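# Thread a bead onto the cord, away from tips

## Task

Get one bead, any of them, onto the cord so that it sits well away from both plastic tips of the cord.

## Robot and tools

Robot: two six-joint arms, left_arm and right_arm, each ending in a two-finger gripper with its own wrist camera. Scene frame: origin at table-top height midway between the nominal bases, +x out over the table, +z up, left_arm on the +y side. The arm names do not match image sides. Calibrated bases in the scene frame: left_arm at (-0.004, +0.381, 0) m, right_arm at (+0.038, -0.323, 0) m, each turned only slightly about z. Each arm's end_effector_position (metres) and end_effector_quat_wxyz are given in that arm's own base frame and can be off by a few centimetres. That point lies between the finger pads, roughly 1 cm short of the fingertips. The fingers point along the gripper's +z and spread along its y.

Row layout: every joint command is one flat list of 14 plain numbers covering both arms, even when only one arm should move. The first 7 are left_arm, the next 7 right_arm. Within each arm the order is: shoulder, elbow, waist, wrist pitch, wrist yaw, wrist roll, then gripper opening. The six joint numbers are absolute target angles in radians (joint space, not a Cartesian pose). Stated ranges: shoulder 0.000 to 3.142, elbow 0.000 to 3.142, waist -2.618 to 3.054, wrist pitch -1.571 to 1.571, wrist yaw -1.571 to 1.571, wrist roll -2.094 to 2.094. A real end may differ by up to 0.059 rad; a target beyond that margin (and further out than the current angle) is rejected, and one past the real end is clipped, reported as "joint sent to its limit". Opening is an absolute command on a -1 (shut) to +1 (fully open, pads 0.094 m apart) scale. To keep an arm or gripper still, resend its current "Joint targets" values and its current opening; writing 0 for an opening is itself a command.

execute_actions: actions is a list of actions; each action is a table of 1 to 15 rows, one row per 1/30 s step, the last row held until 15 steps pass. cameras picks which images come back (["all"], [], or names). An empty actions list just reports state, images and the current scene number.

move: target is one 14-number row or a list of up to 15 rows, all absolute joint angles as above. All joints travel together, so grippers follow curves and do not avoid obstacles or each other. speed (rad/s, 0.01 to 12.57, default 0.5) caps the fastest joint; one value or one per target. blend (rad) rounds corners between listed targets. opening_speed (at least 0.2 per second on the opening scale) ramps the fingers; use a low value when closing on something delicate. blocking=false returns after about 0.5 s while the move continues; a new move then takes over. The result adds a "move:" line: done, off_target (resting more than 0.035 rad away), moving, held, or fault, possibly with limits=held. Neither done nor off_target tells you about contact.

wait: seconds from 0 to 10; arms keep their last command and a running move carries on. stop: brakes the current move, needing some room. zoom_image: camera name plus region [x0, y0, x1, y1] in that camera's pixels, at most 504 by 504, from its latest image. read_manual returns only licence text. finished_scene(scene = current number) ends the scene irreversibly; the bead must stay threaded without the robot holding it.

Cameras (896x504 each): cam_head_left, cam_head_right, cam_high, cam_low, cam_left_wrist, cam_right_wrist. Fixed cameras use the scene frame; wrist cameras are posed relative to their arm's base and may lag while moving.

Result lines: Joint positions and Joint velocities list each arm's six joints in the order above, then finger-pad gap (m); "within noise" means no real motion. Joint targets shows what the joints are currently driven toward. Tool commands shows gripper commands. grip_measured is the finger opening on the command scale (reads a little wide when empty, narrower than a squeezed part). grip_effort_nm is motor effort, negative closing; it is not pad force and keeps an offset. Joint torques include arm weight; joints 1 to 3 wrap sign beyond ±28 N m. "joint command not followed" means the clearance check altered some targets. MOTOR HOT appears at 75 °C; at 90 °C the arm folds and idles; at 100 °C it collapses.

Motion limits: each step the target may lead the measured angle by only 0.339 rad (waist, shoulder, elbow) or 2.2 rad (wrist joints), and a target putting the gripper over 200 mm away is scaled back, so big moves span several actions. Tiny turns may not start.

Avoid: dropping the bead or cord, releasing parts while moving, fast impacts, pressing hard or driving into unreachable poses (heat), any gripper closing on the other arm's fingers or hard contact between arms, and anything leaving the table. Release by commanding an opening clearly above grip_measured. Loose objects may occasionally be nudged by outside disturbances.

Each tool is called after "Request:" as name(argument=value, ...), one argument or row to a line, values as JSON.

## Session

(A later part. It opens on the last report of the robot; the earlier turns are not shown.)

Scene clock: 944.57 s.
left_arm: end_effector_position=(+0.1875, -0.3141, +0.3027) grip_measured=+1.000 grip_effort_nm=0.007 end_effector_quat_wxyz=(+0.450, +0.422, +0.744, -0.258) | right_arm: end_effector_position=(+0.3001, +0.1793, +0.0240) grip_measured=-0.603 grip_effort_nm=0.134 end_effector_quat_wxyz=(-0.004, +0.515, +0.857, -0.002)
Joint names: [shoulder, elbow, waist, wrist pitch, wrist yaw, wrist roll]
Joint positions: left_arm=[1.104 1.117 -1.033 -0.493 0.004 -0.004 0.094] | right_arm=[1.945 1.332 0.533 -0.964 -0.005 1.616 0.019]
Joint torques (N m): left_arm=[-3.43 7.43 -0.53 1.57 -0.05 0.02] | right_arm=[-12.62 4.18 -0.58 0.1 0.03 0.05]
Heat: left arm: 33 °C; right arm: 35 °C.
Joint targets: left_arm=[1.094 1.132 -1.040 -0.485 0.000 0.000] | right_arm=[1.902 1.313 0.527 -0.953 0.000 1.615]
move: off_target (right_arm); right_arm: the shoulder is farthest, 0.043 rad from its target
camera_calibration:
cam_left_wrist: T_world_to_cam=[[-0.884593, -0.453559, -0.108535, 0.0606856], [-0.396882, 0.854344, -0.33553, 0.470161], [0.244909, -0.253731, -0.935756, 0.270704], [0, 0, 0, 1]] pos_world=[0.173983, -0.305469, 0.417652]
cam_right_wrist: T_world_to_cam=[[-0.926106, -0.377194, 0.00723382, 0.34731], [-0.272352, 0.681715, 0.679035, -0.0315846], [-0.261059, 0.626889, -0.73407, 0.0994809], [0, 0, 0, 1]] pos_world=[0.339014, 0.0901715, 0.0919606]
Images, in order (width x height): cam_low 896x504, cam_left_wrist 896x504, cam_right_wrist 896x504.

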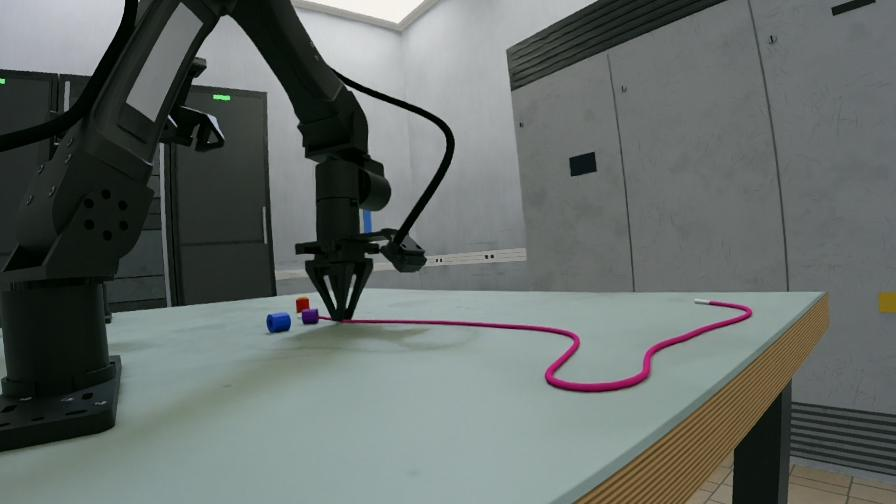

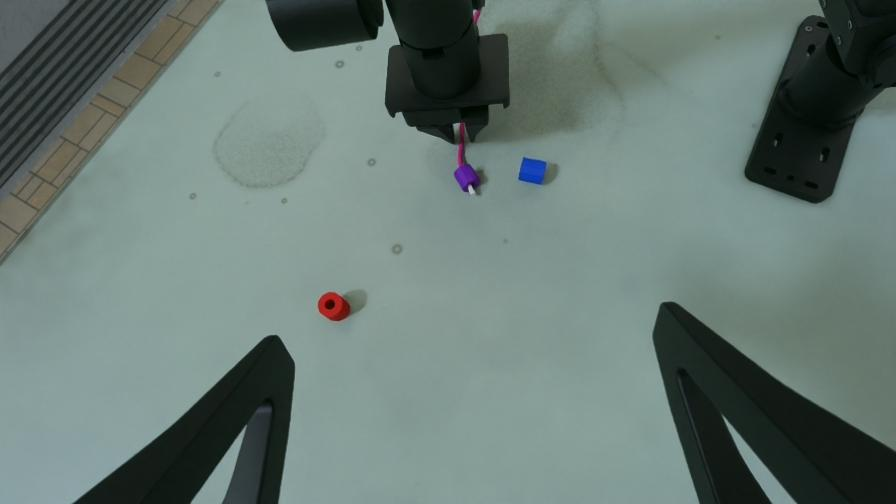

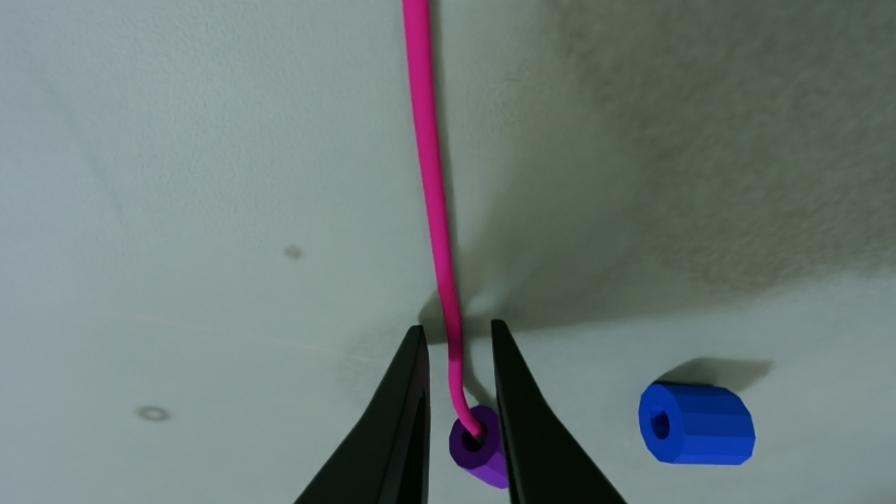

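Request:
move(
  target=[
    [1.094, 1.132, -1.04, -0.485, 0.0, 0.0, 1.0, 1.9015, 1.3134, 0.527, -0.953, 0.0, 1.615, -1.0],
    [1.094, 1.132, -1.04, -0.485, 0.0, 0.0, 1.0, 1.915, 1.330, 0.614, -0.953, 0.0, 1.70, -1.0],
  ],
  speed=0.1,
  opening_speed=0.5,
  cameras=["cam_right_wrist", "cam_low", "cam_left_wrist"],
)

Request:
zoom_image(
  camera="cam_low",
  region=[260, 230, 400, 340],
)

Request:
zoom_image(
  camera="cam_left_wrist",
  region=[390, 80, 560, 230],
)

Scene clock: 962.57 s.
left_arm: end_effector_position=(+0.1875, -0.3141, +0.3027) grip_measured=+1.000 grip_effort_nm=0.007 end_effector_quat_wxyz=(+0.450, +0.422, +0.744, -0.258) | right_arm: end_effector_position=(+0.2866, +0.2016, +0.0258) grip_measured=-0.986 grip_effort_nm=-0.755 end_effector_quat_wxyz=(-0.002, +0.515, +0.857, +0.001)
Joint names: [shoulder, elbow, waist, wrist pitch, wrist yaw, wrist roll]
Joint positions: left_arm=[1.104 1.117 -1.033 -0.493 0.004 -0.004 0.094] | right_arm=[1.94 1.332 0.608 -0.963 -0.005 1.69 0.001]
Joint torques (N m): left_arm=[-3.4 7.42 -0.51 1.57 -0.05 0.02] | right_arm=[-11.03 5.45 0.58 0.11 0.03 0.1]
Heat: left arm: 33 °C; right arm: 35 °C.
Joint targets: left_arm=[1.094 1.132 -1.040 -0.485 0.000 0.000] | right_arm=[1.915 1.330 0.614 -0.953 0.000 1.700]
move: done
camera_calibration:
cam_left_wrist: T_world_to_cam=[[-0.884593, -0.453559, -0.108535, 0.0606856], [-0.396882, 0.854344, -0.33553, 0.470161], [0.244909, -0.253731, -0.935756, 0.270704], [0, 0, 0, 1]] pos_world=[0.173983, -0.305469, 0.417652]
cam_right_wrist: T_world_to_cam=[[-0.925843, -0.377907, 0.00126853, 0.343427], [-0.276308, 0.679215, 0.679942, -0.050141], [-0.257816, 0.629169, -0.733265, 0.0818207], [0, 0, 0, 1]] pos_world=[0.3252, 0.112361, 0.0936536]
Images, in order (width x height): cam_low 896x504, cam_left_wrist 896x504, cam_right_wrist 896x504.

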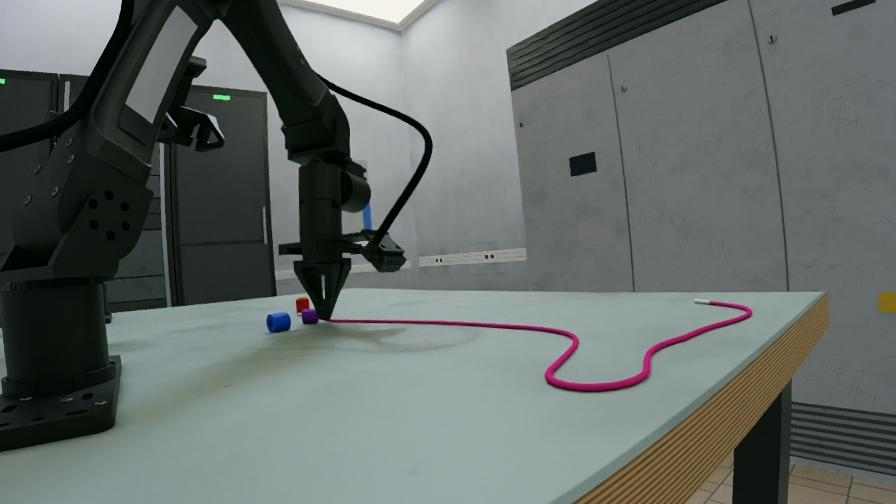

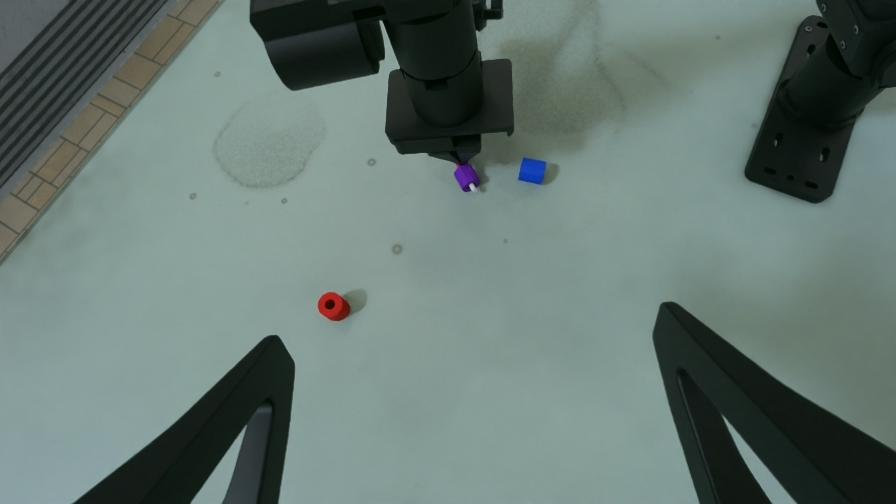

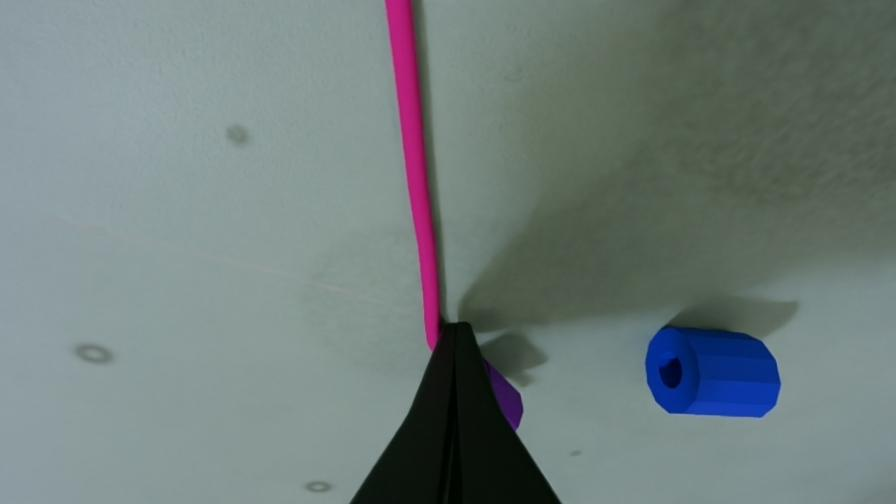

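Scaled by 3.600 from the camera's 896x504 image, which has a finer 1280x720 frame.

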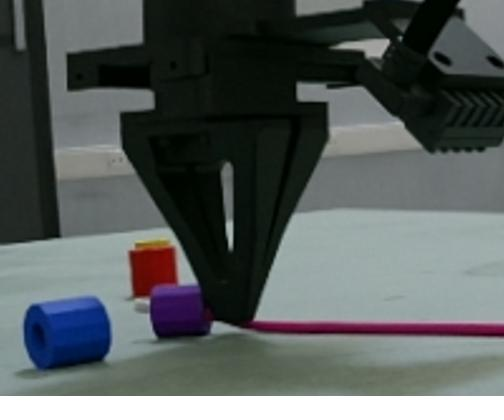

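Scaled by 2.965 from the camera's 896x504 image, which has a finer 1280x720 frame.

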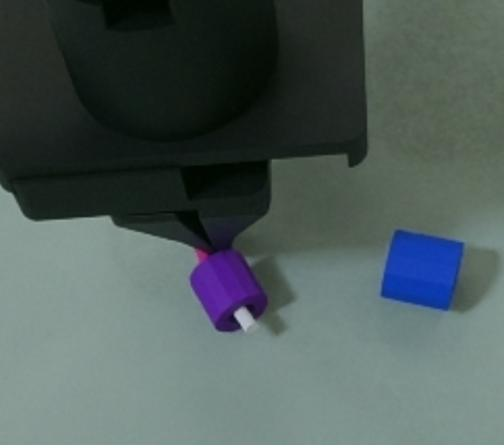

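Request:
move(
  target=[
    [1.094, 1.132, -1.04, -0.485, 0.0, 0.0, 1.0, 1.905, 1.395, 0.60, -1.035, 0.0, 1.68, -1.0],
    [1.094, 1.132, -1.04, -0.485, 0.0, 0.0, 1.0, 1.905, 1.395, 0.532, -1.035, 0.0, 1.565, -0.6],
  ],
  speed=0.2,
  opening_speed=1.0,
  cameras=["cam_right_wrist", "cam_low", "cam_left_wrist"],
)

Scene clock: 1011.90 s.
left_arm: end_effector_position=(+0.1875, -0.3141, +0.3027) grip_measured=+1.000 grip_effort_nm=-0.002 end_effector_quat_wxyz=(+0.450, +0.422, +0.744, -0.258) | right_arm: end_effector_position=(+0.2985, +0.1800, +0.0327) grip_measured=-0.603 grip_effort_nm=0.139 end_effector_quat_wxyz=(-0.007, +0.492, +0.871, -0.006)
Joint names: [shoulder, elbow, waist, wrist pitch, wrist yaw, wrist roll]
Joint positions: left_arm=[1.104 1.117 -1.033 -0.493 0.004 -0.004 0.094] | right_arm=[1.94 1.361 0.537 -1.009 -0.006 1.566 0.019]
Joint torques (N m): left_arm=[-3.41 7.43 -0.53 1.57 -0.05 0.03] | right_arm=[-11.9 8.28 -0.54 -0.27 0.03 0.01]
Heat: left arm: 33 °C; right arm: 35 °C.
Joint targets: left_arm=[1.094 1.132 -1.040 -0.485 0.000 0.000] | right_arm=[1.905 1.395 0.532 -1.035 0.000 1.565]
move: done
camera_calibration:
cam_left_wrist: T_world_to_cam=[[-0.884593, -0.453559, -0.108535, 0.0606856], [-0.396882, 0.854344, -0.33553, 0.470161], [0.244909, -0.253731, -0.935756, 0.270704], [0, 0, 0, 1]] pos_world=[0.173983, -0.305469, 0.417652]
cam_right_wrist: T_world_to_cam=[[-0.904053, -0.42705, 0.0178079, 0.348087], [-0.302575, 0.668858, 0.679026, -0.0272088], [-0.301889, 0.608487, -0.733898, 0.120444], [0, 0, 0, 1]] pos_world=[0.342817, 0.0935605, 0.10067]
Images, in order (width x height): cam_low 896x504, cam_left_wrist 896x504, cam_right_wrist 896x504.

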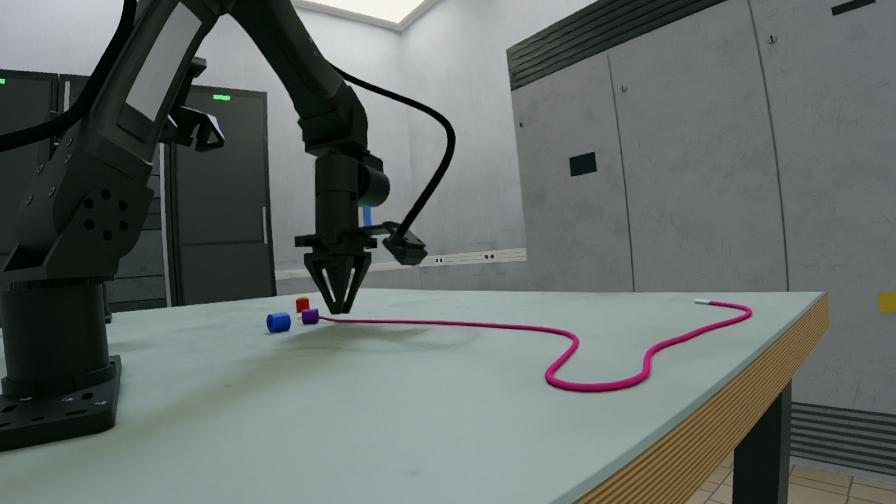

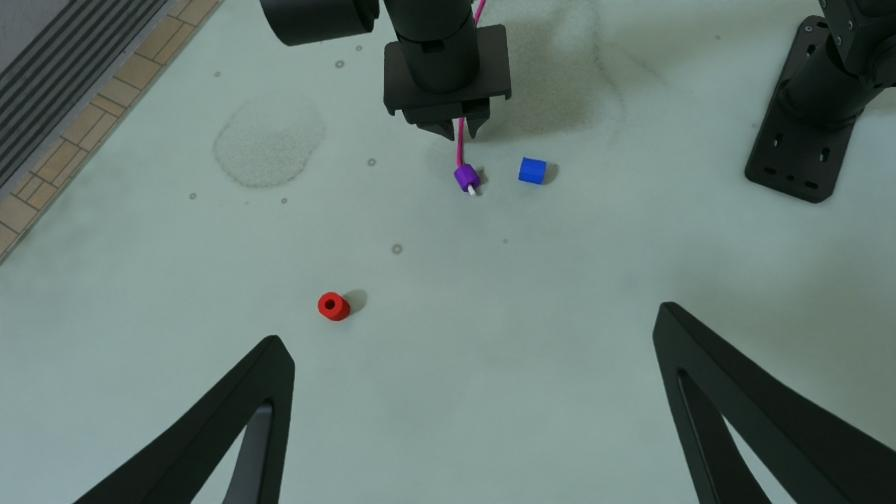

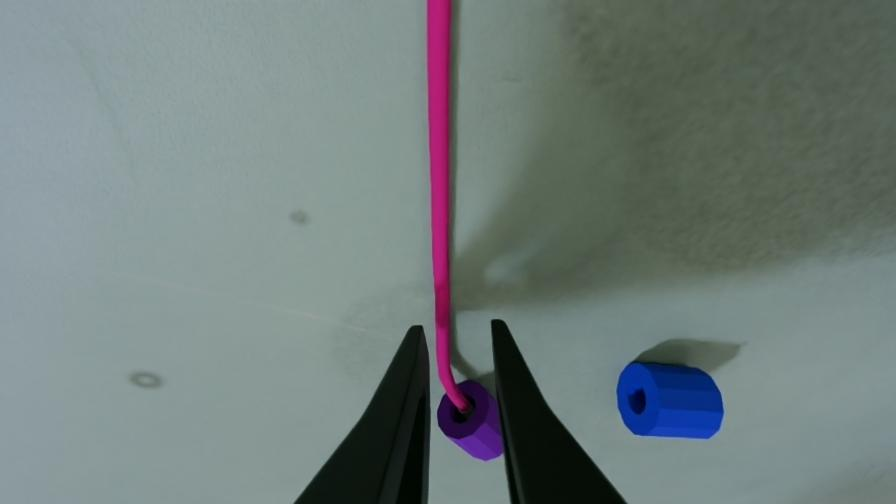

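Request:
move(
  target=[
    [1.094, 1.132, -1.04, -0.485, 0.0, 0.0, 1.0, 1.9736, 1.3191, 0.532, -0.9253, 0.0, 1.565, -0.6],
    [1.094, 1.132, -1.04, -0.485, 0.0, 0.0, 1.0, 1.9736, 1.3191, 0.532, -0.9253, 0.0, 1.565, -1.0],
  ],
  speed=0.1,
  opening_speed=0.6,
  cameras=["cam_right_wrist", "cam_low", "cam_left_wrist"],
)

Request:
zoom_image(
  camera="cam_low",
  region=[260, 230, 400, 340],
)

Scene clock: 1026.07 s.
left_arm: end_effector_position=(+0.1875, -0.3141, +0.3027) grip_measured=+1.000 grip_effort_nm=0.002 end_effector_quat_wxyz=(+0.450, +0.422, +0.744, -0.258) | right_arm: end_effector_position=(+0.3061, +0.1846, +0.0218) grip_measured=-0.946 grip_effort_nm=-1.004 end_effector_quat_wxyz=(+0.001, +0.492, +0.871, +0.009)
Joint names: [shoulder, elbow, waist, wrist pitch, wrist yaw, wrist roll]
Joint positions: left_arm=[1.104 1.117 -1.033 -0.493 0.004 -0.004 0.094] | right_arm=[1.956 1.338 0.537 -0.936 -0.006 1.565 0.003]
Joint torques (N m): left_arm=[-3.38 7.43 -0.53 1.57 -0.05 0.02] | right_arm=[-7.91 4.29 -0.47 0.15 0.06 0]
Heat: left arm: 33 °C; right arm: 35 °C.
Joint targets: left_arm=[1.094 1.132 -1.040 -0.485 0.000 0.000] | right_arm=[1.973 1.319 0.532 -0.925 0.000 1.565]
move: done
camera_calibration:
cam_left_wrist: T_world_to_cam=[[-0.884593, -0.453559, -0.108535, 0.0606856], [-0.396882, 0.854344, -0.33553, 0.470161], [0.244909, -0.253731, -0.935756, 0.270704], [0, 0, 0, 1]] pos_world=[0.173983, -0.305469, 0.417652]
cam_right_wrist: T_world_to_cam=[[-0.903932, -0.427388, -0.0156661, 0.357776], [-0.32237, 0.656832, 0.681652, -0.0123593], [-0.28104, 0.621217, -0.731509, 0.103217], [0, 0, 0, 1]] pos_world=[0.34843, 0.0969069, 0.0895342]
Images, in order (width x height): cam_low 896x504, cam_left_wrist 896x504, cam_right_wrist 896x504.

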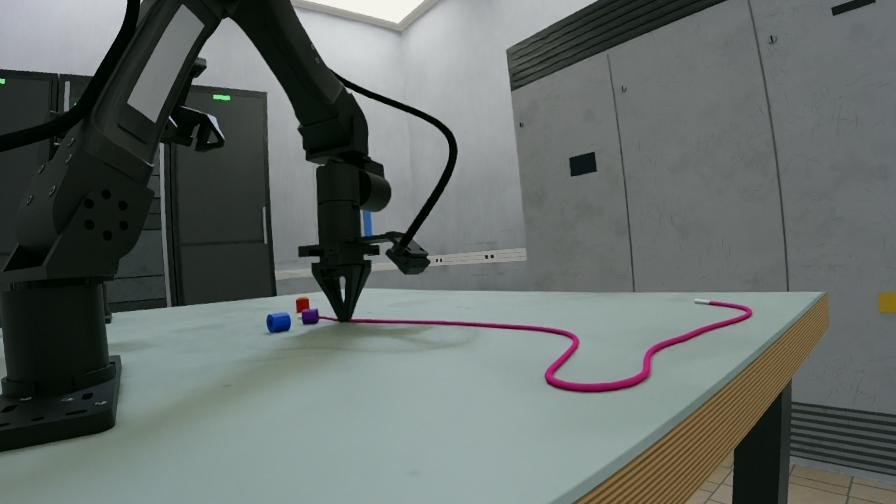

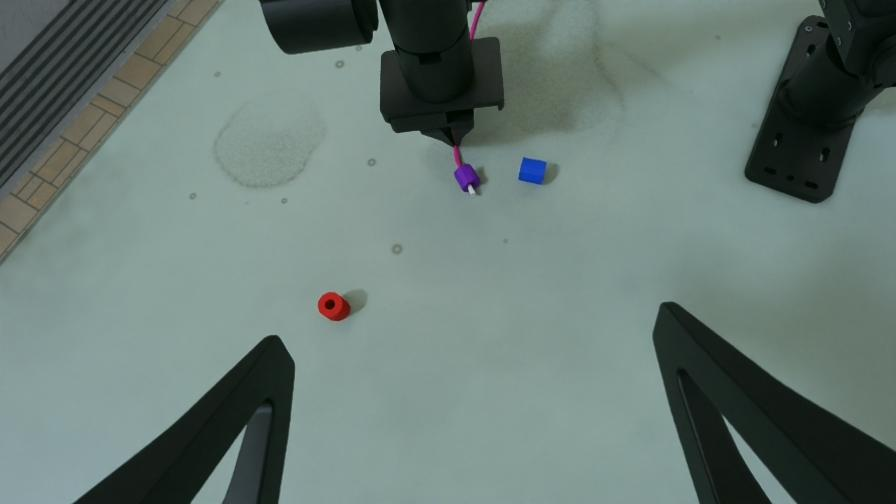

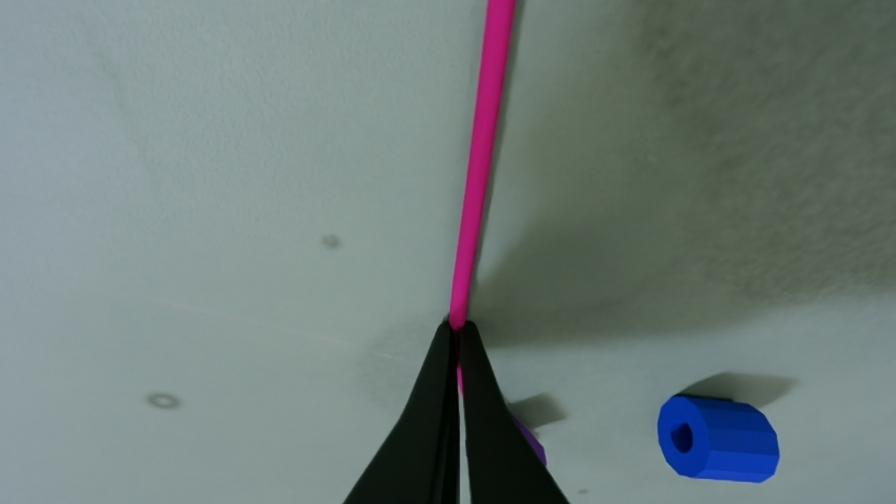

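Scaled by 3.600 from the camera's 896x504 image, which has a finer 1280x720 frame.

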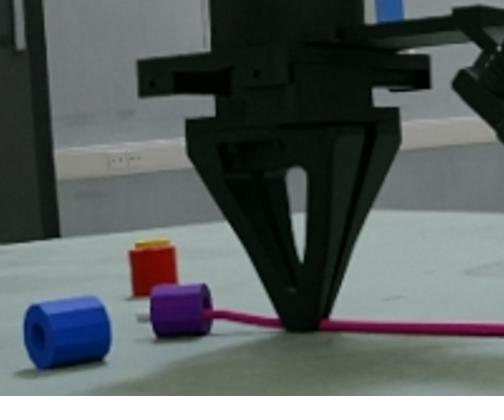

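Request:
zoom_image(
  camera="cam_left_wrist",
  region=[390, 80, 560, 230],
)

Scaled by 2.965 from the camera's 896x504 image, which has a finer 1280x720 frame.

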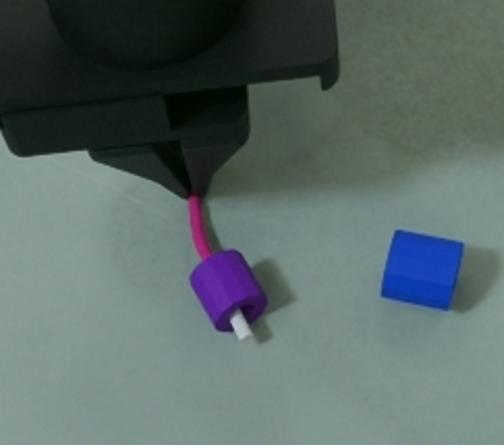

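Request:
move(
  target=[1.094, 1.132, -1.04, -0.485, 0.0, 0.0, 1.0, 1.960, 1.306, 0.621, -0.922, 0.0, 1.56, -1.0],
  speed=0.1,
  cameras=["cam_right_wrist", "cam_low", "cam_left_wrist"],
)

Request:
zoom_image(
  camera="cam_low",
  region=[260, 230, 400, 340],
)

Request:
zoom_image(
  camera="cam_left_wrist",
  region=[390, 80, 560, 230],
)

Scene clock: 1056.90 s.
left_arm: end_effector_position=(+0.1875, -0.3141, +0.3027) grip_measured=+1.000 grip_effort_nm=-0.002 end_effector_quat_wxyz=(+0.450, +0.422, +0.744, -0.258) | right_arm: end_effector_position=(+0.2912, +0.2066, +0.0214) grip_measured=-0.949 grip_effort_nm=-1.057 end_effector_quat_wxyz=(+0.001, +0.457, +0.889, +0.008)
Joint names: [shoulder, elbow, waist, wrist pitch, wrist yaw, wrist roll]
Joint positions: left_arm=[1.104 1.117 -1.033 -0.493 0.004 -0.004 0.094] | right_arm=[1.956 1.336 0.611 -0.935 -0.006 1.561 0.002]
Joint torques (N m): left_arm=[-3.38 7.43 -0.51 1.56 -0.05 0.03] | right_arm=[-8.88 3.43 0.83 0.18 0.04 -0.01]
Heat: left arm: 33 °C; right arm: 34 °C.
Joint targets: left_arm=[1.094 1.132 -1.040 -0.485 0.000 0.000] | right_arm=[1.960 1.306 0.621 -0.922 0.000 1.560]
move: done
camera_calibration:
cam_left_wrist: T_world_to_cam=[[-0.884593, -0.453559, -0.108535, 0.0606856], [-0.396882, 0.854344, -0.33553, 0.470161], [0.244909, -0.253731, -0.935756, 0.270704], [0, 0, 0, 1]] pos_world=[0.173983, -0.305469, 0.417652]
cam_right_wrist: T_world_to_cam=[[-0.867761, -0.496758, -0.0149078, 0.357505], [-0.372446, 0.63016, 0.68131, -0.0111502], [-0.329052, 0.596766, -0.731844, 0.104133], [0, 0, 0, 1]] pos_world=[0.340341, 0.122477, 0.0891355]
Images, in order (width x height): cam_low 896x504, cam_left_wrist 896x504, cam_right_wrist 896x504.

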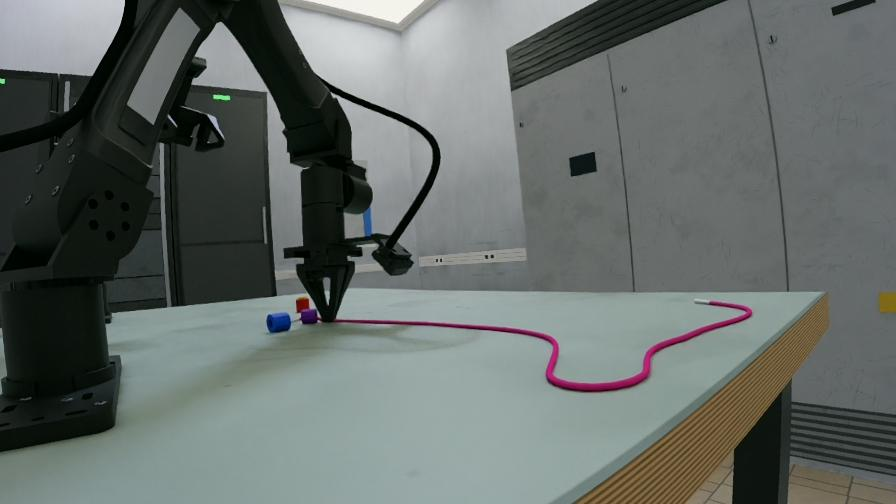

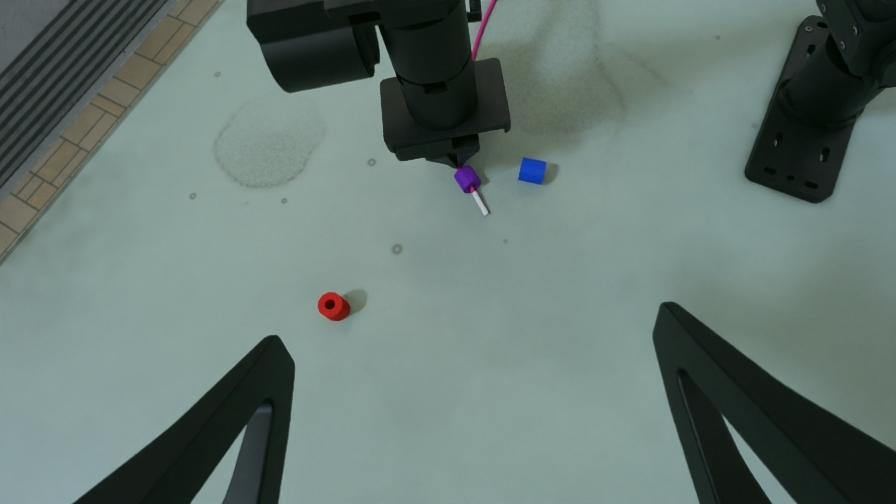

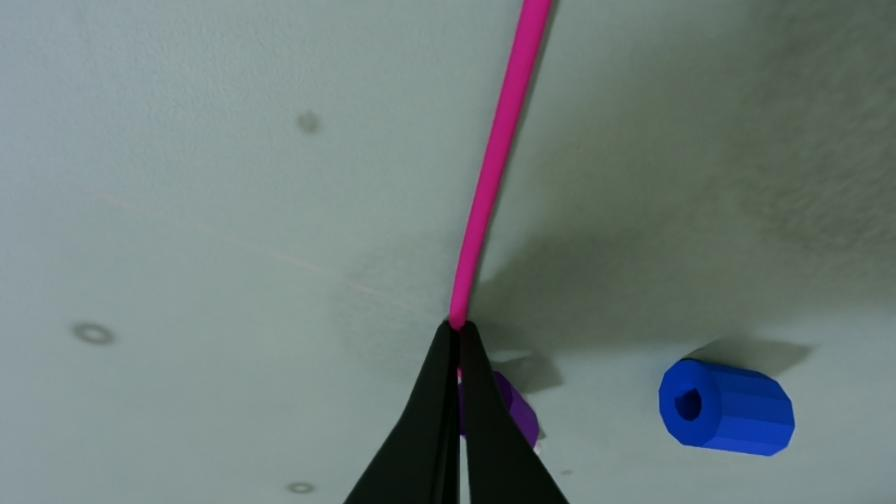

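Scaled by 3.600 from the camera's 896x504 image, which has a finer 1280x720 frame.

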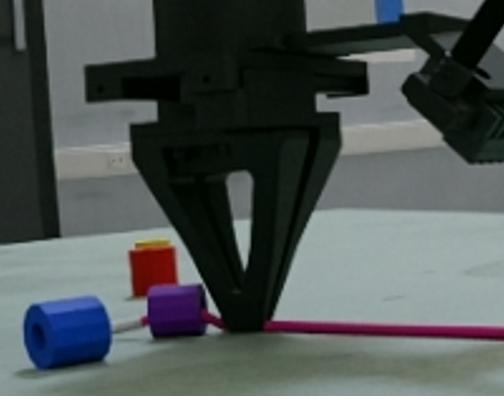

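Scaled by 2.965 from the camera's 896x504 image, which has a finer 1280x720 frame.

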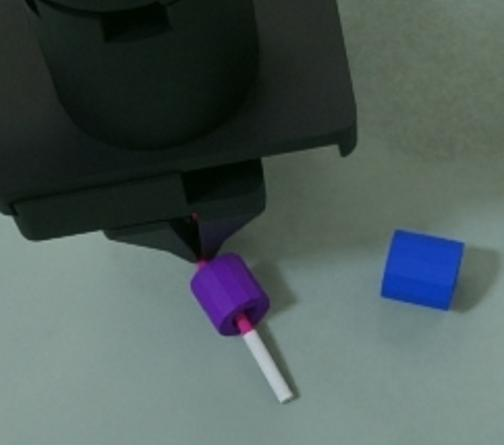

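Request:
move(
  target=[
    [1.094, 1.132, -1.04, -0.485, 0.0, 0.0, 1.0, 1.960, 1.306, 0.621, -0.922, 0.0, 1.56, -0.4],
    [1.094, 1.132, -1.04, -0.485, 0.0, 0.0, 1.0, 1.960, 1.306, 0.522, -0.922, 0.0, 1.475, -0.4],
    [1.094, 1.132, -1.04, -0.485, 0.0, 0.0, 1.0, 1.960, 1.306, 0.522, -0.922, 0.0, 1.475, -1.0],
  ],
  speed=0.1,
  opening_speed=0.8,
  cameras=["cam_right_wrist", "cam_low", "cam_left_wrist"],
)

Scene clock: 1084.23 s.
left_arm: end_effector_position=(+0.1875, -0.3141, +0.3027) grip_measured=+1.000 grip_effort_nm=0.002 end_effector_quat_wxyz=(+0.450, +0.422, +0.744, -0.258) | right_arm: end_effector_position=(+0.3025, +0.1936, +0.0213) grip_measured=-0.949 grip_effort_nm=-1.043 end_effector_quat_wxyz=(-0.017, +0.449, +0.893, +0.025)
Joint names: [shoulder, elbow, waist, wrist pitch, wrist yaw, wrist roll]
Joint positions: left_arm=[1.104 1.117 -1.033 -0.493 0.004 -0.004 0.094] | right_arm=[1.956 1.334 0.539 -0.925 -0.055 1.472 0.002]
Joint torques (N m): left_arm=[-3.4 7.45 -0.51 1.57 -0.05 0.03] | right_arm=[-8.85 3.56 -1.47 0.11 0.5 0.04]
Heat: left arm: 33 °C; right arm: 34 °C.
Joint targets: left_arm=[1.094 1.132 -1.040 -0.485 0.000 0.000] | right_arm=[1.960 1.306 0.522 -0.922 0.000 1.475]
move: off_target (right_arm); target 3's new numbers were sent with right_arm's wrist yaw 0.064 rad from that target; right_arm: the wrist yaw is farthest, 0.055 rad from its target
camera_calibration:
cam_left_wrist: T_world_to_cam=[[-0.884593, -0.453559, -0.108535, 0.0606856], [-0.396882, 0.854344, -0.33553, 0.470161], [0.244909, -0.253731, -0.935756, 0.270704], [0, 0, 0, 1]] pos_world=[0.173983, -0.305469, 0.417652]
cam_right_wrist: T_world_to_cam=[[-0.858754, -0.511835, -0.023795, 0.361317], [-0.372114, 0.591061, 0.715666, 0.00797832], [-0.352239, 0.623436, -0.698037, 0.11659], [0, 0, 0, 1]] pos_world=[0.354319, 0.107532, 0.0842718]
Images, in order (width x height): cam_low 896x504, cam_left_wrist 896x504, cam_right_wrist 896x504.

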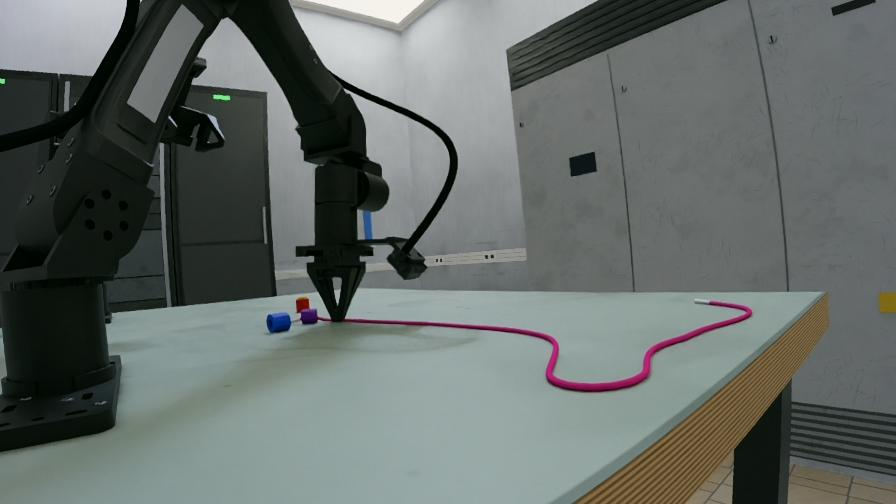

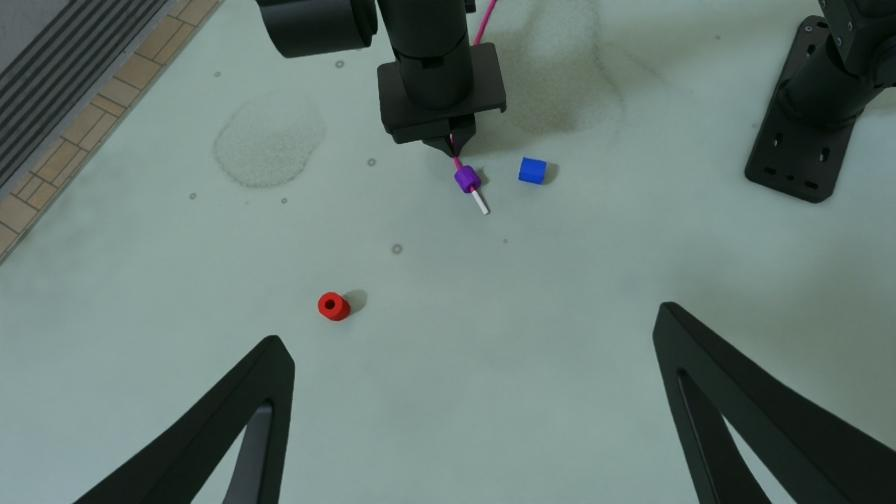

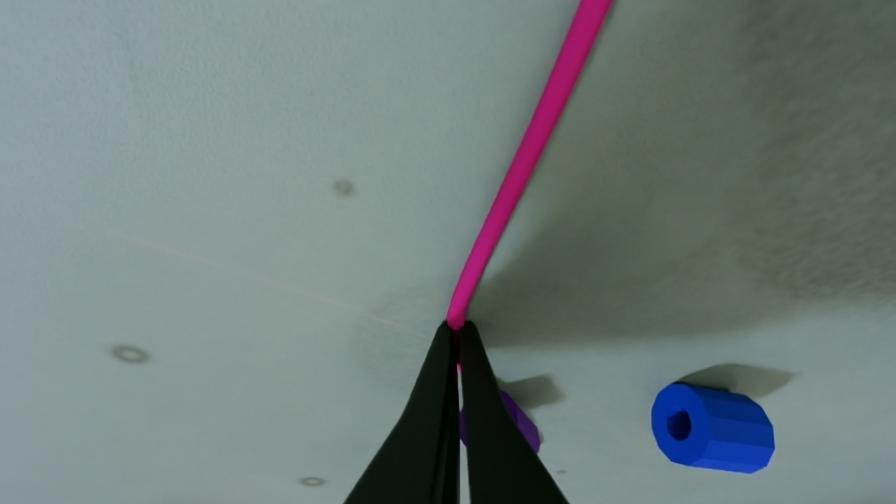

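Request:
move(
  target=[1.094, 1.132, -1.04, -0.485, 0.0, 0.0, 1.0, 1.940, 1.310, 0.621, -0.930, 0.0, 1.56, -1.0],
  speed=0.1,
  cameras=["cam_right_wrist", "cam_low", "cam_left_wrist"],
)

Request:
zoom_image(
  camera="cam_left_wrist",
  region=[390, 80, 560, 230],
)

Scene clock: 1094.67 s.
left_arm: end_effector_position=(+0.1875, -0.3141, +0.3027) grip_measured=+1.000 grip_effort_nm=0.002 end_effector_quat_wxyz=(+0.450, +0.422, +0.744, -0.258) | right_arm: end_effector_position=(+0.2938, +0.2065, +0.0215) grip_measured=-0.950 grip_effort_nm=-1.057 end_effector_quat_wxyz=(+0.005, +0.453, +0.891, +0.011)
Joint names: [shoulder, elbow, waist, wrist pitch, wrist yaw, wrist roll]
Joint positions: left_arm=[1.104 1.117 -1.033 -0.493 0.004 -0.004 0.094] | right_arm=[1.955 1.334 0.609 -0.925 -0.001 1.55 0.002]
Joint torques (N m): left_arm=[-3.41 7.45 -0.54 1.57 -0.05 0.02] | right_arm=[-10.35 3.88 1.06 0.01 -0.01 0.1]
Heat: left arm: 33 °C; right arm: 35 °C.
Joint targets: left_arm=[1.094 1.132 -1.040 -0.485 0.000 0.000] | right_arm=[1.940 1.310 0.621 -0.930 0.000 1.560]
move: done
camera_calibration:
cam_left_wrist: T_world_to_cam=[[-0.884593, -0.453559, -0.108535, 0.0606856], [-0.396882, 0.854344, -0.33553, 0.470161], [0.244909, -0.253731, -0.935756, 0.270704], [0, 0, 0, 1]] pos_world=[0.173983, -0.305469, 0.417652]
cam_right_wrist: T_world_to_cam=[[-0.8632, -0.50425, -0.0248557, 0.360228], [-0.384985, 0.62559, 0.678546, -0.00549345], [-0.326607, 0.59529, -0.734138, 0.104677], [0, 0, 0, 1]] pos_world=[0.343022, 0.122768, 0.0895289]
Images, in order (width x height): cam_low 896x504, cam_left_wrist 896x504, cam_right_wrist 896x504.

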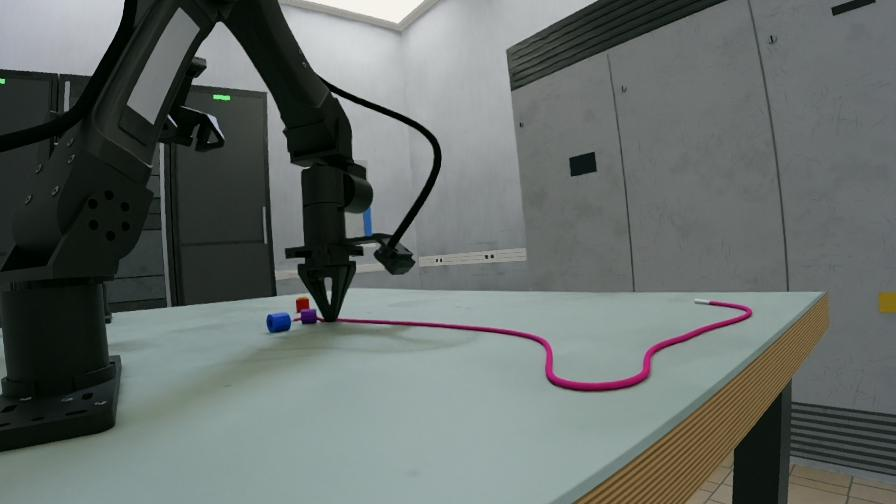

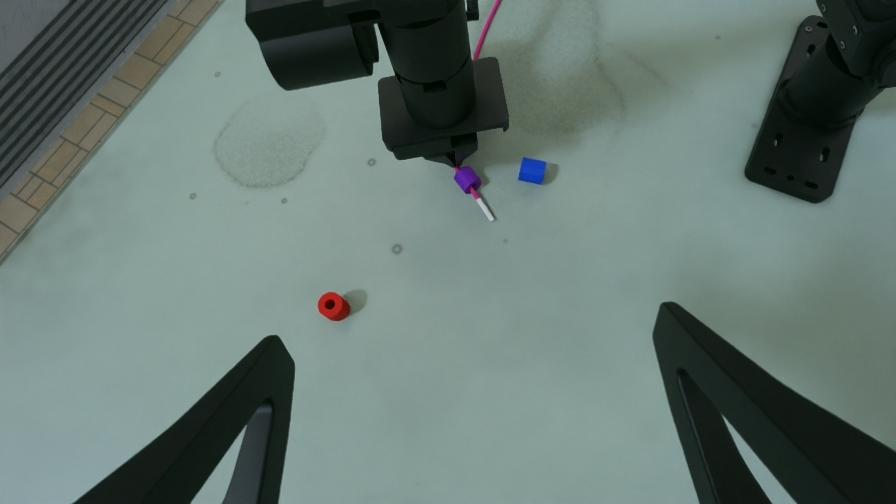

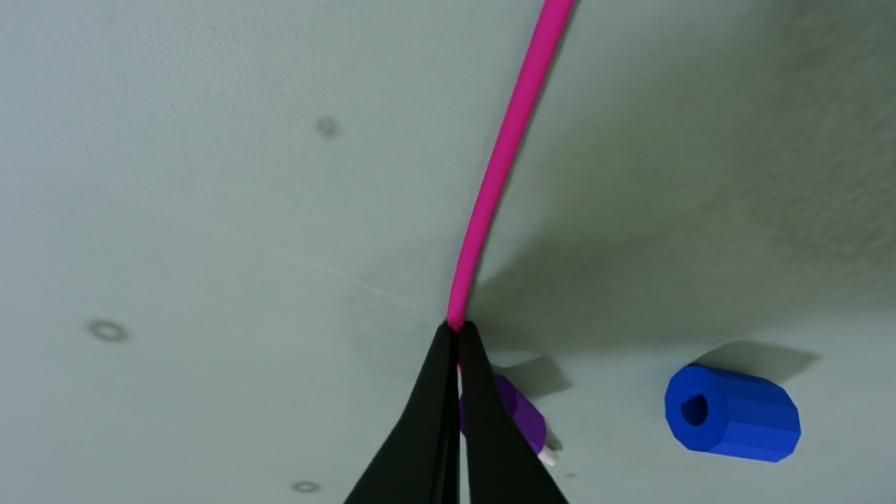

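Scaled by 2.965 from the camera's 896x504 image, which has a finer 1280x720 frame.

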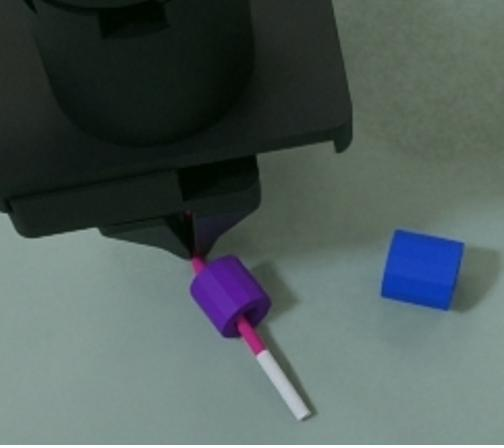

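Request:
move(
  target=[
    [1.094, 1.132, -1.04, -0.485, 0.0, 0.0, 1.0, 1.932, 1.310, 0.621, -0.930, 0.0, 1.56, -0.4],
    [1.094, 1.132, -1.04, -0.485, 0.0, 0.0, 1.0, 1.932, 1.310, 0.515, -0.930, 0.0, 1.475, -0.4],
    [1.094, 1.132, -1.04, -0.485, 0.0, 0.0, 1.0, 1.950, 1.306, 0.515, -0.924, 0.0, 1.475, -1.0],
    [1.094, 1.132, -1.04, -0.485, 0.0, 0.0, 1.0, 1.936, 1.310, 0.626, -0.930, 0.0, 1.56, -1.0],
  ],
  speed=0.12,
  opening_speed=0.8,
  cameras=["cam_right_wrist", "cam_low", "cam_left_wrist"],
)

Request:
zoom_image(
  camera="cam_left_wrist",
  region=[390, 80, 560, 230],
)

Scene clock: 1114.30 s.
left_arm: end_effector_position=(+0.1875, -0.3141, +0.3027) grip_measured=+1.000 grip_effort_nm=-0.002 end_effector_quat_wxyz=(+0.450, +0.422, +0.744, -0.258) | right_arm: end_effector_position=(+0.2924, +0.2097, +0.0214) grip_measured=-0.949 grip_effort_nm=-1.053 end_effector_quat_wxyz=(+0.004, +0.450, +0.893, +0.014)
Joint names: [shoulder, elbow, waist, wrist pitch, wrist yaw, wrist roll]
Joint positions: left_arm=[1.104 1.117 -1.033 -0.493 0.004 -0.004 0.094] | right_arm=[1.954 1.333 0.616 -0.921 -0.007 1.55 0.002]
Joint torques (N m): left_arm=[-3.38 7.42 -0.53 1.57 -0.05 0.02] | right_arm=[-10.62 3.99 0.91 -0.02 0.04 0.1]
Heat: left arm: 33 °C; right arm: 37 °C.
Joint targets: left_arm=[1.094 1.132 -1.040 -0.485 0.000 0.000] | right_arm=[1.936 1.310 0.626 -0.930 0.000 1.560]
move: done
camera_calibration:
cam_left_wrist: T_world_to_cam=[[-0.884593, -0.453559, -0.108535, 0.0606856], [-0.396882, 0.854344, -0.33553, 0.470161], [0.244909, -0.253731, -0.935756, 0.270704], [0, 0, 0, 1]] pos_world=[0.173983, -0.305469, 0.417652]
cam_right_wrist: T_world_to_cam=[[-0.859671, -0.510069, -0.0281997, 0.360815], [-0.389214, 0.618227, 0.682867, -0.00528959], [-0.330876, 0.598017, -0.729998, 0.102784], [0, 0, 0, 1]] pos_world=[0.342133, 0.125845, 0.0888191]
Images, in order (width x height): cam_low 896x504, cam_left_wrist 896x504, cam_right_wrist 896x504.

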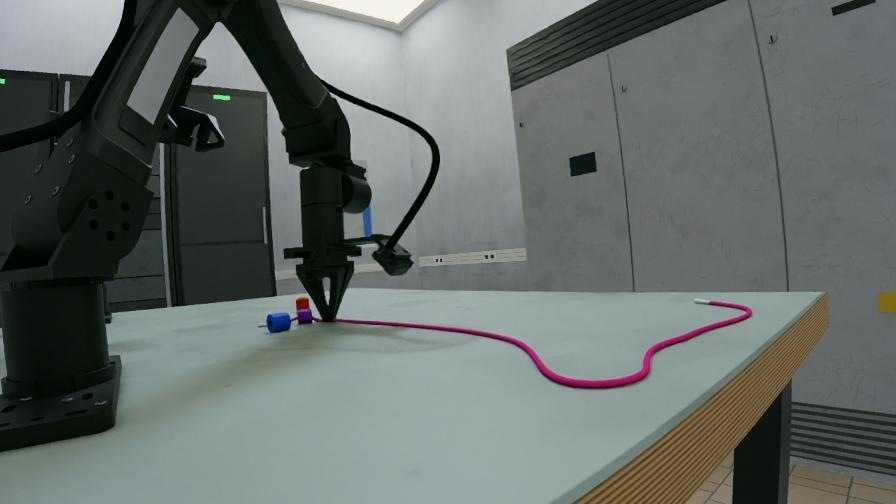

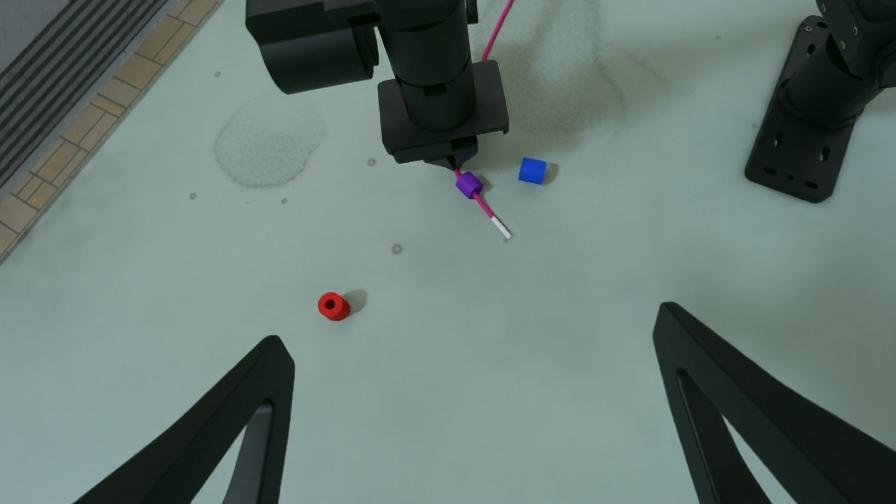

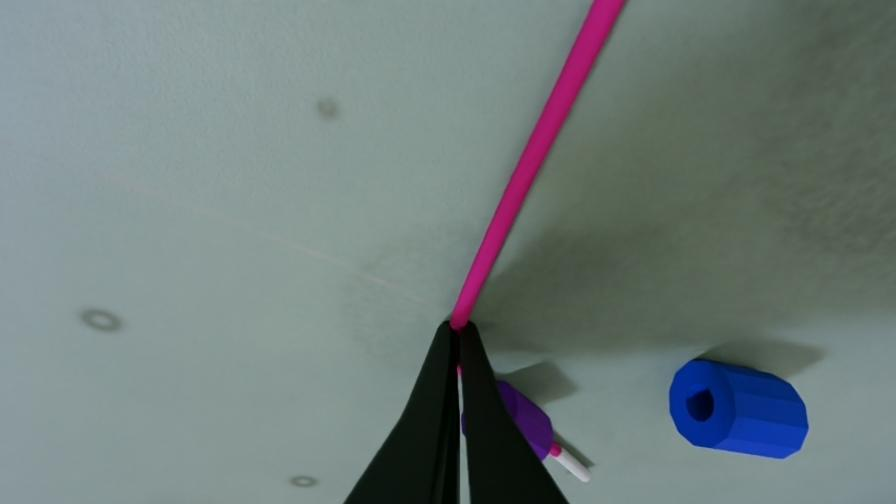

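Scaled by 2.965 from the camera's 896x504 image, which has a finer 1280x720 frame.

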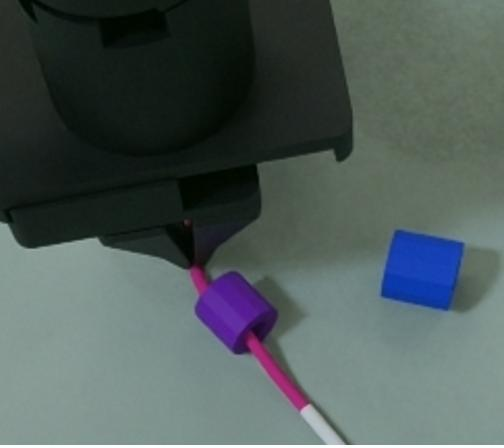

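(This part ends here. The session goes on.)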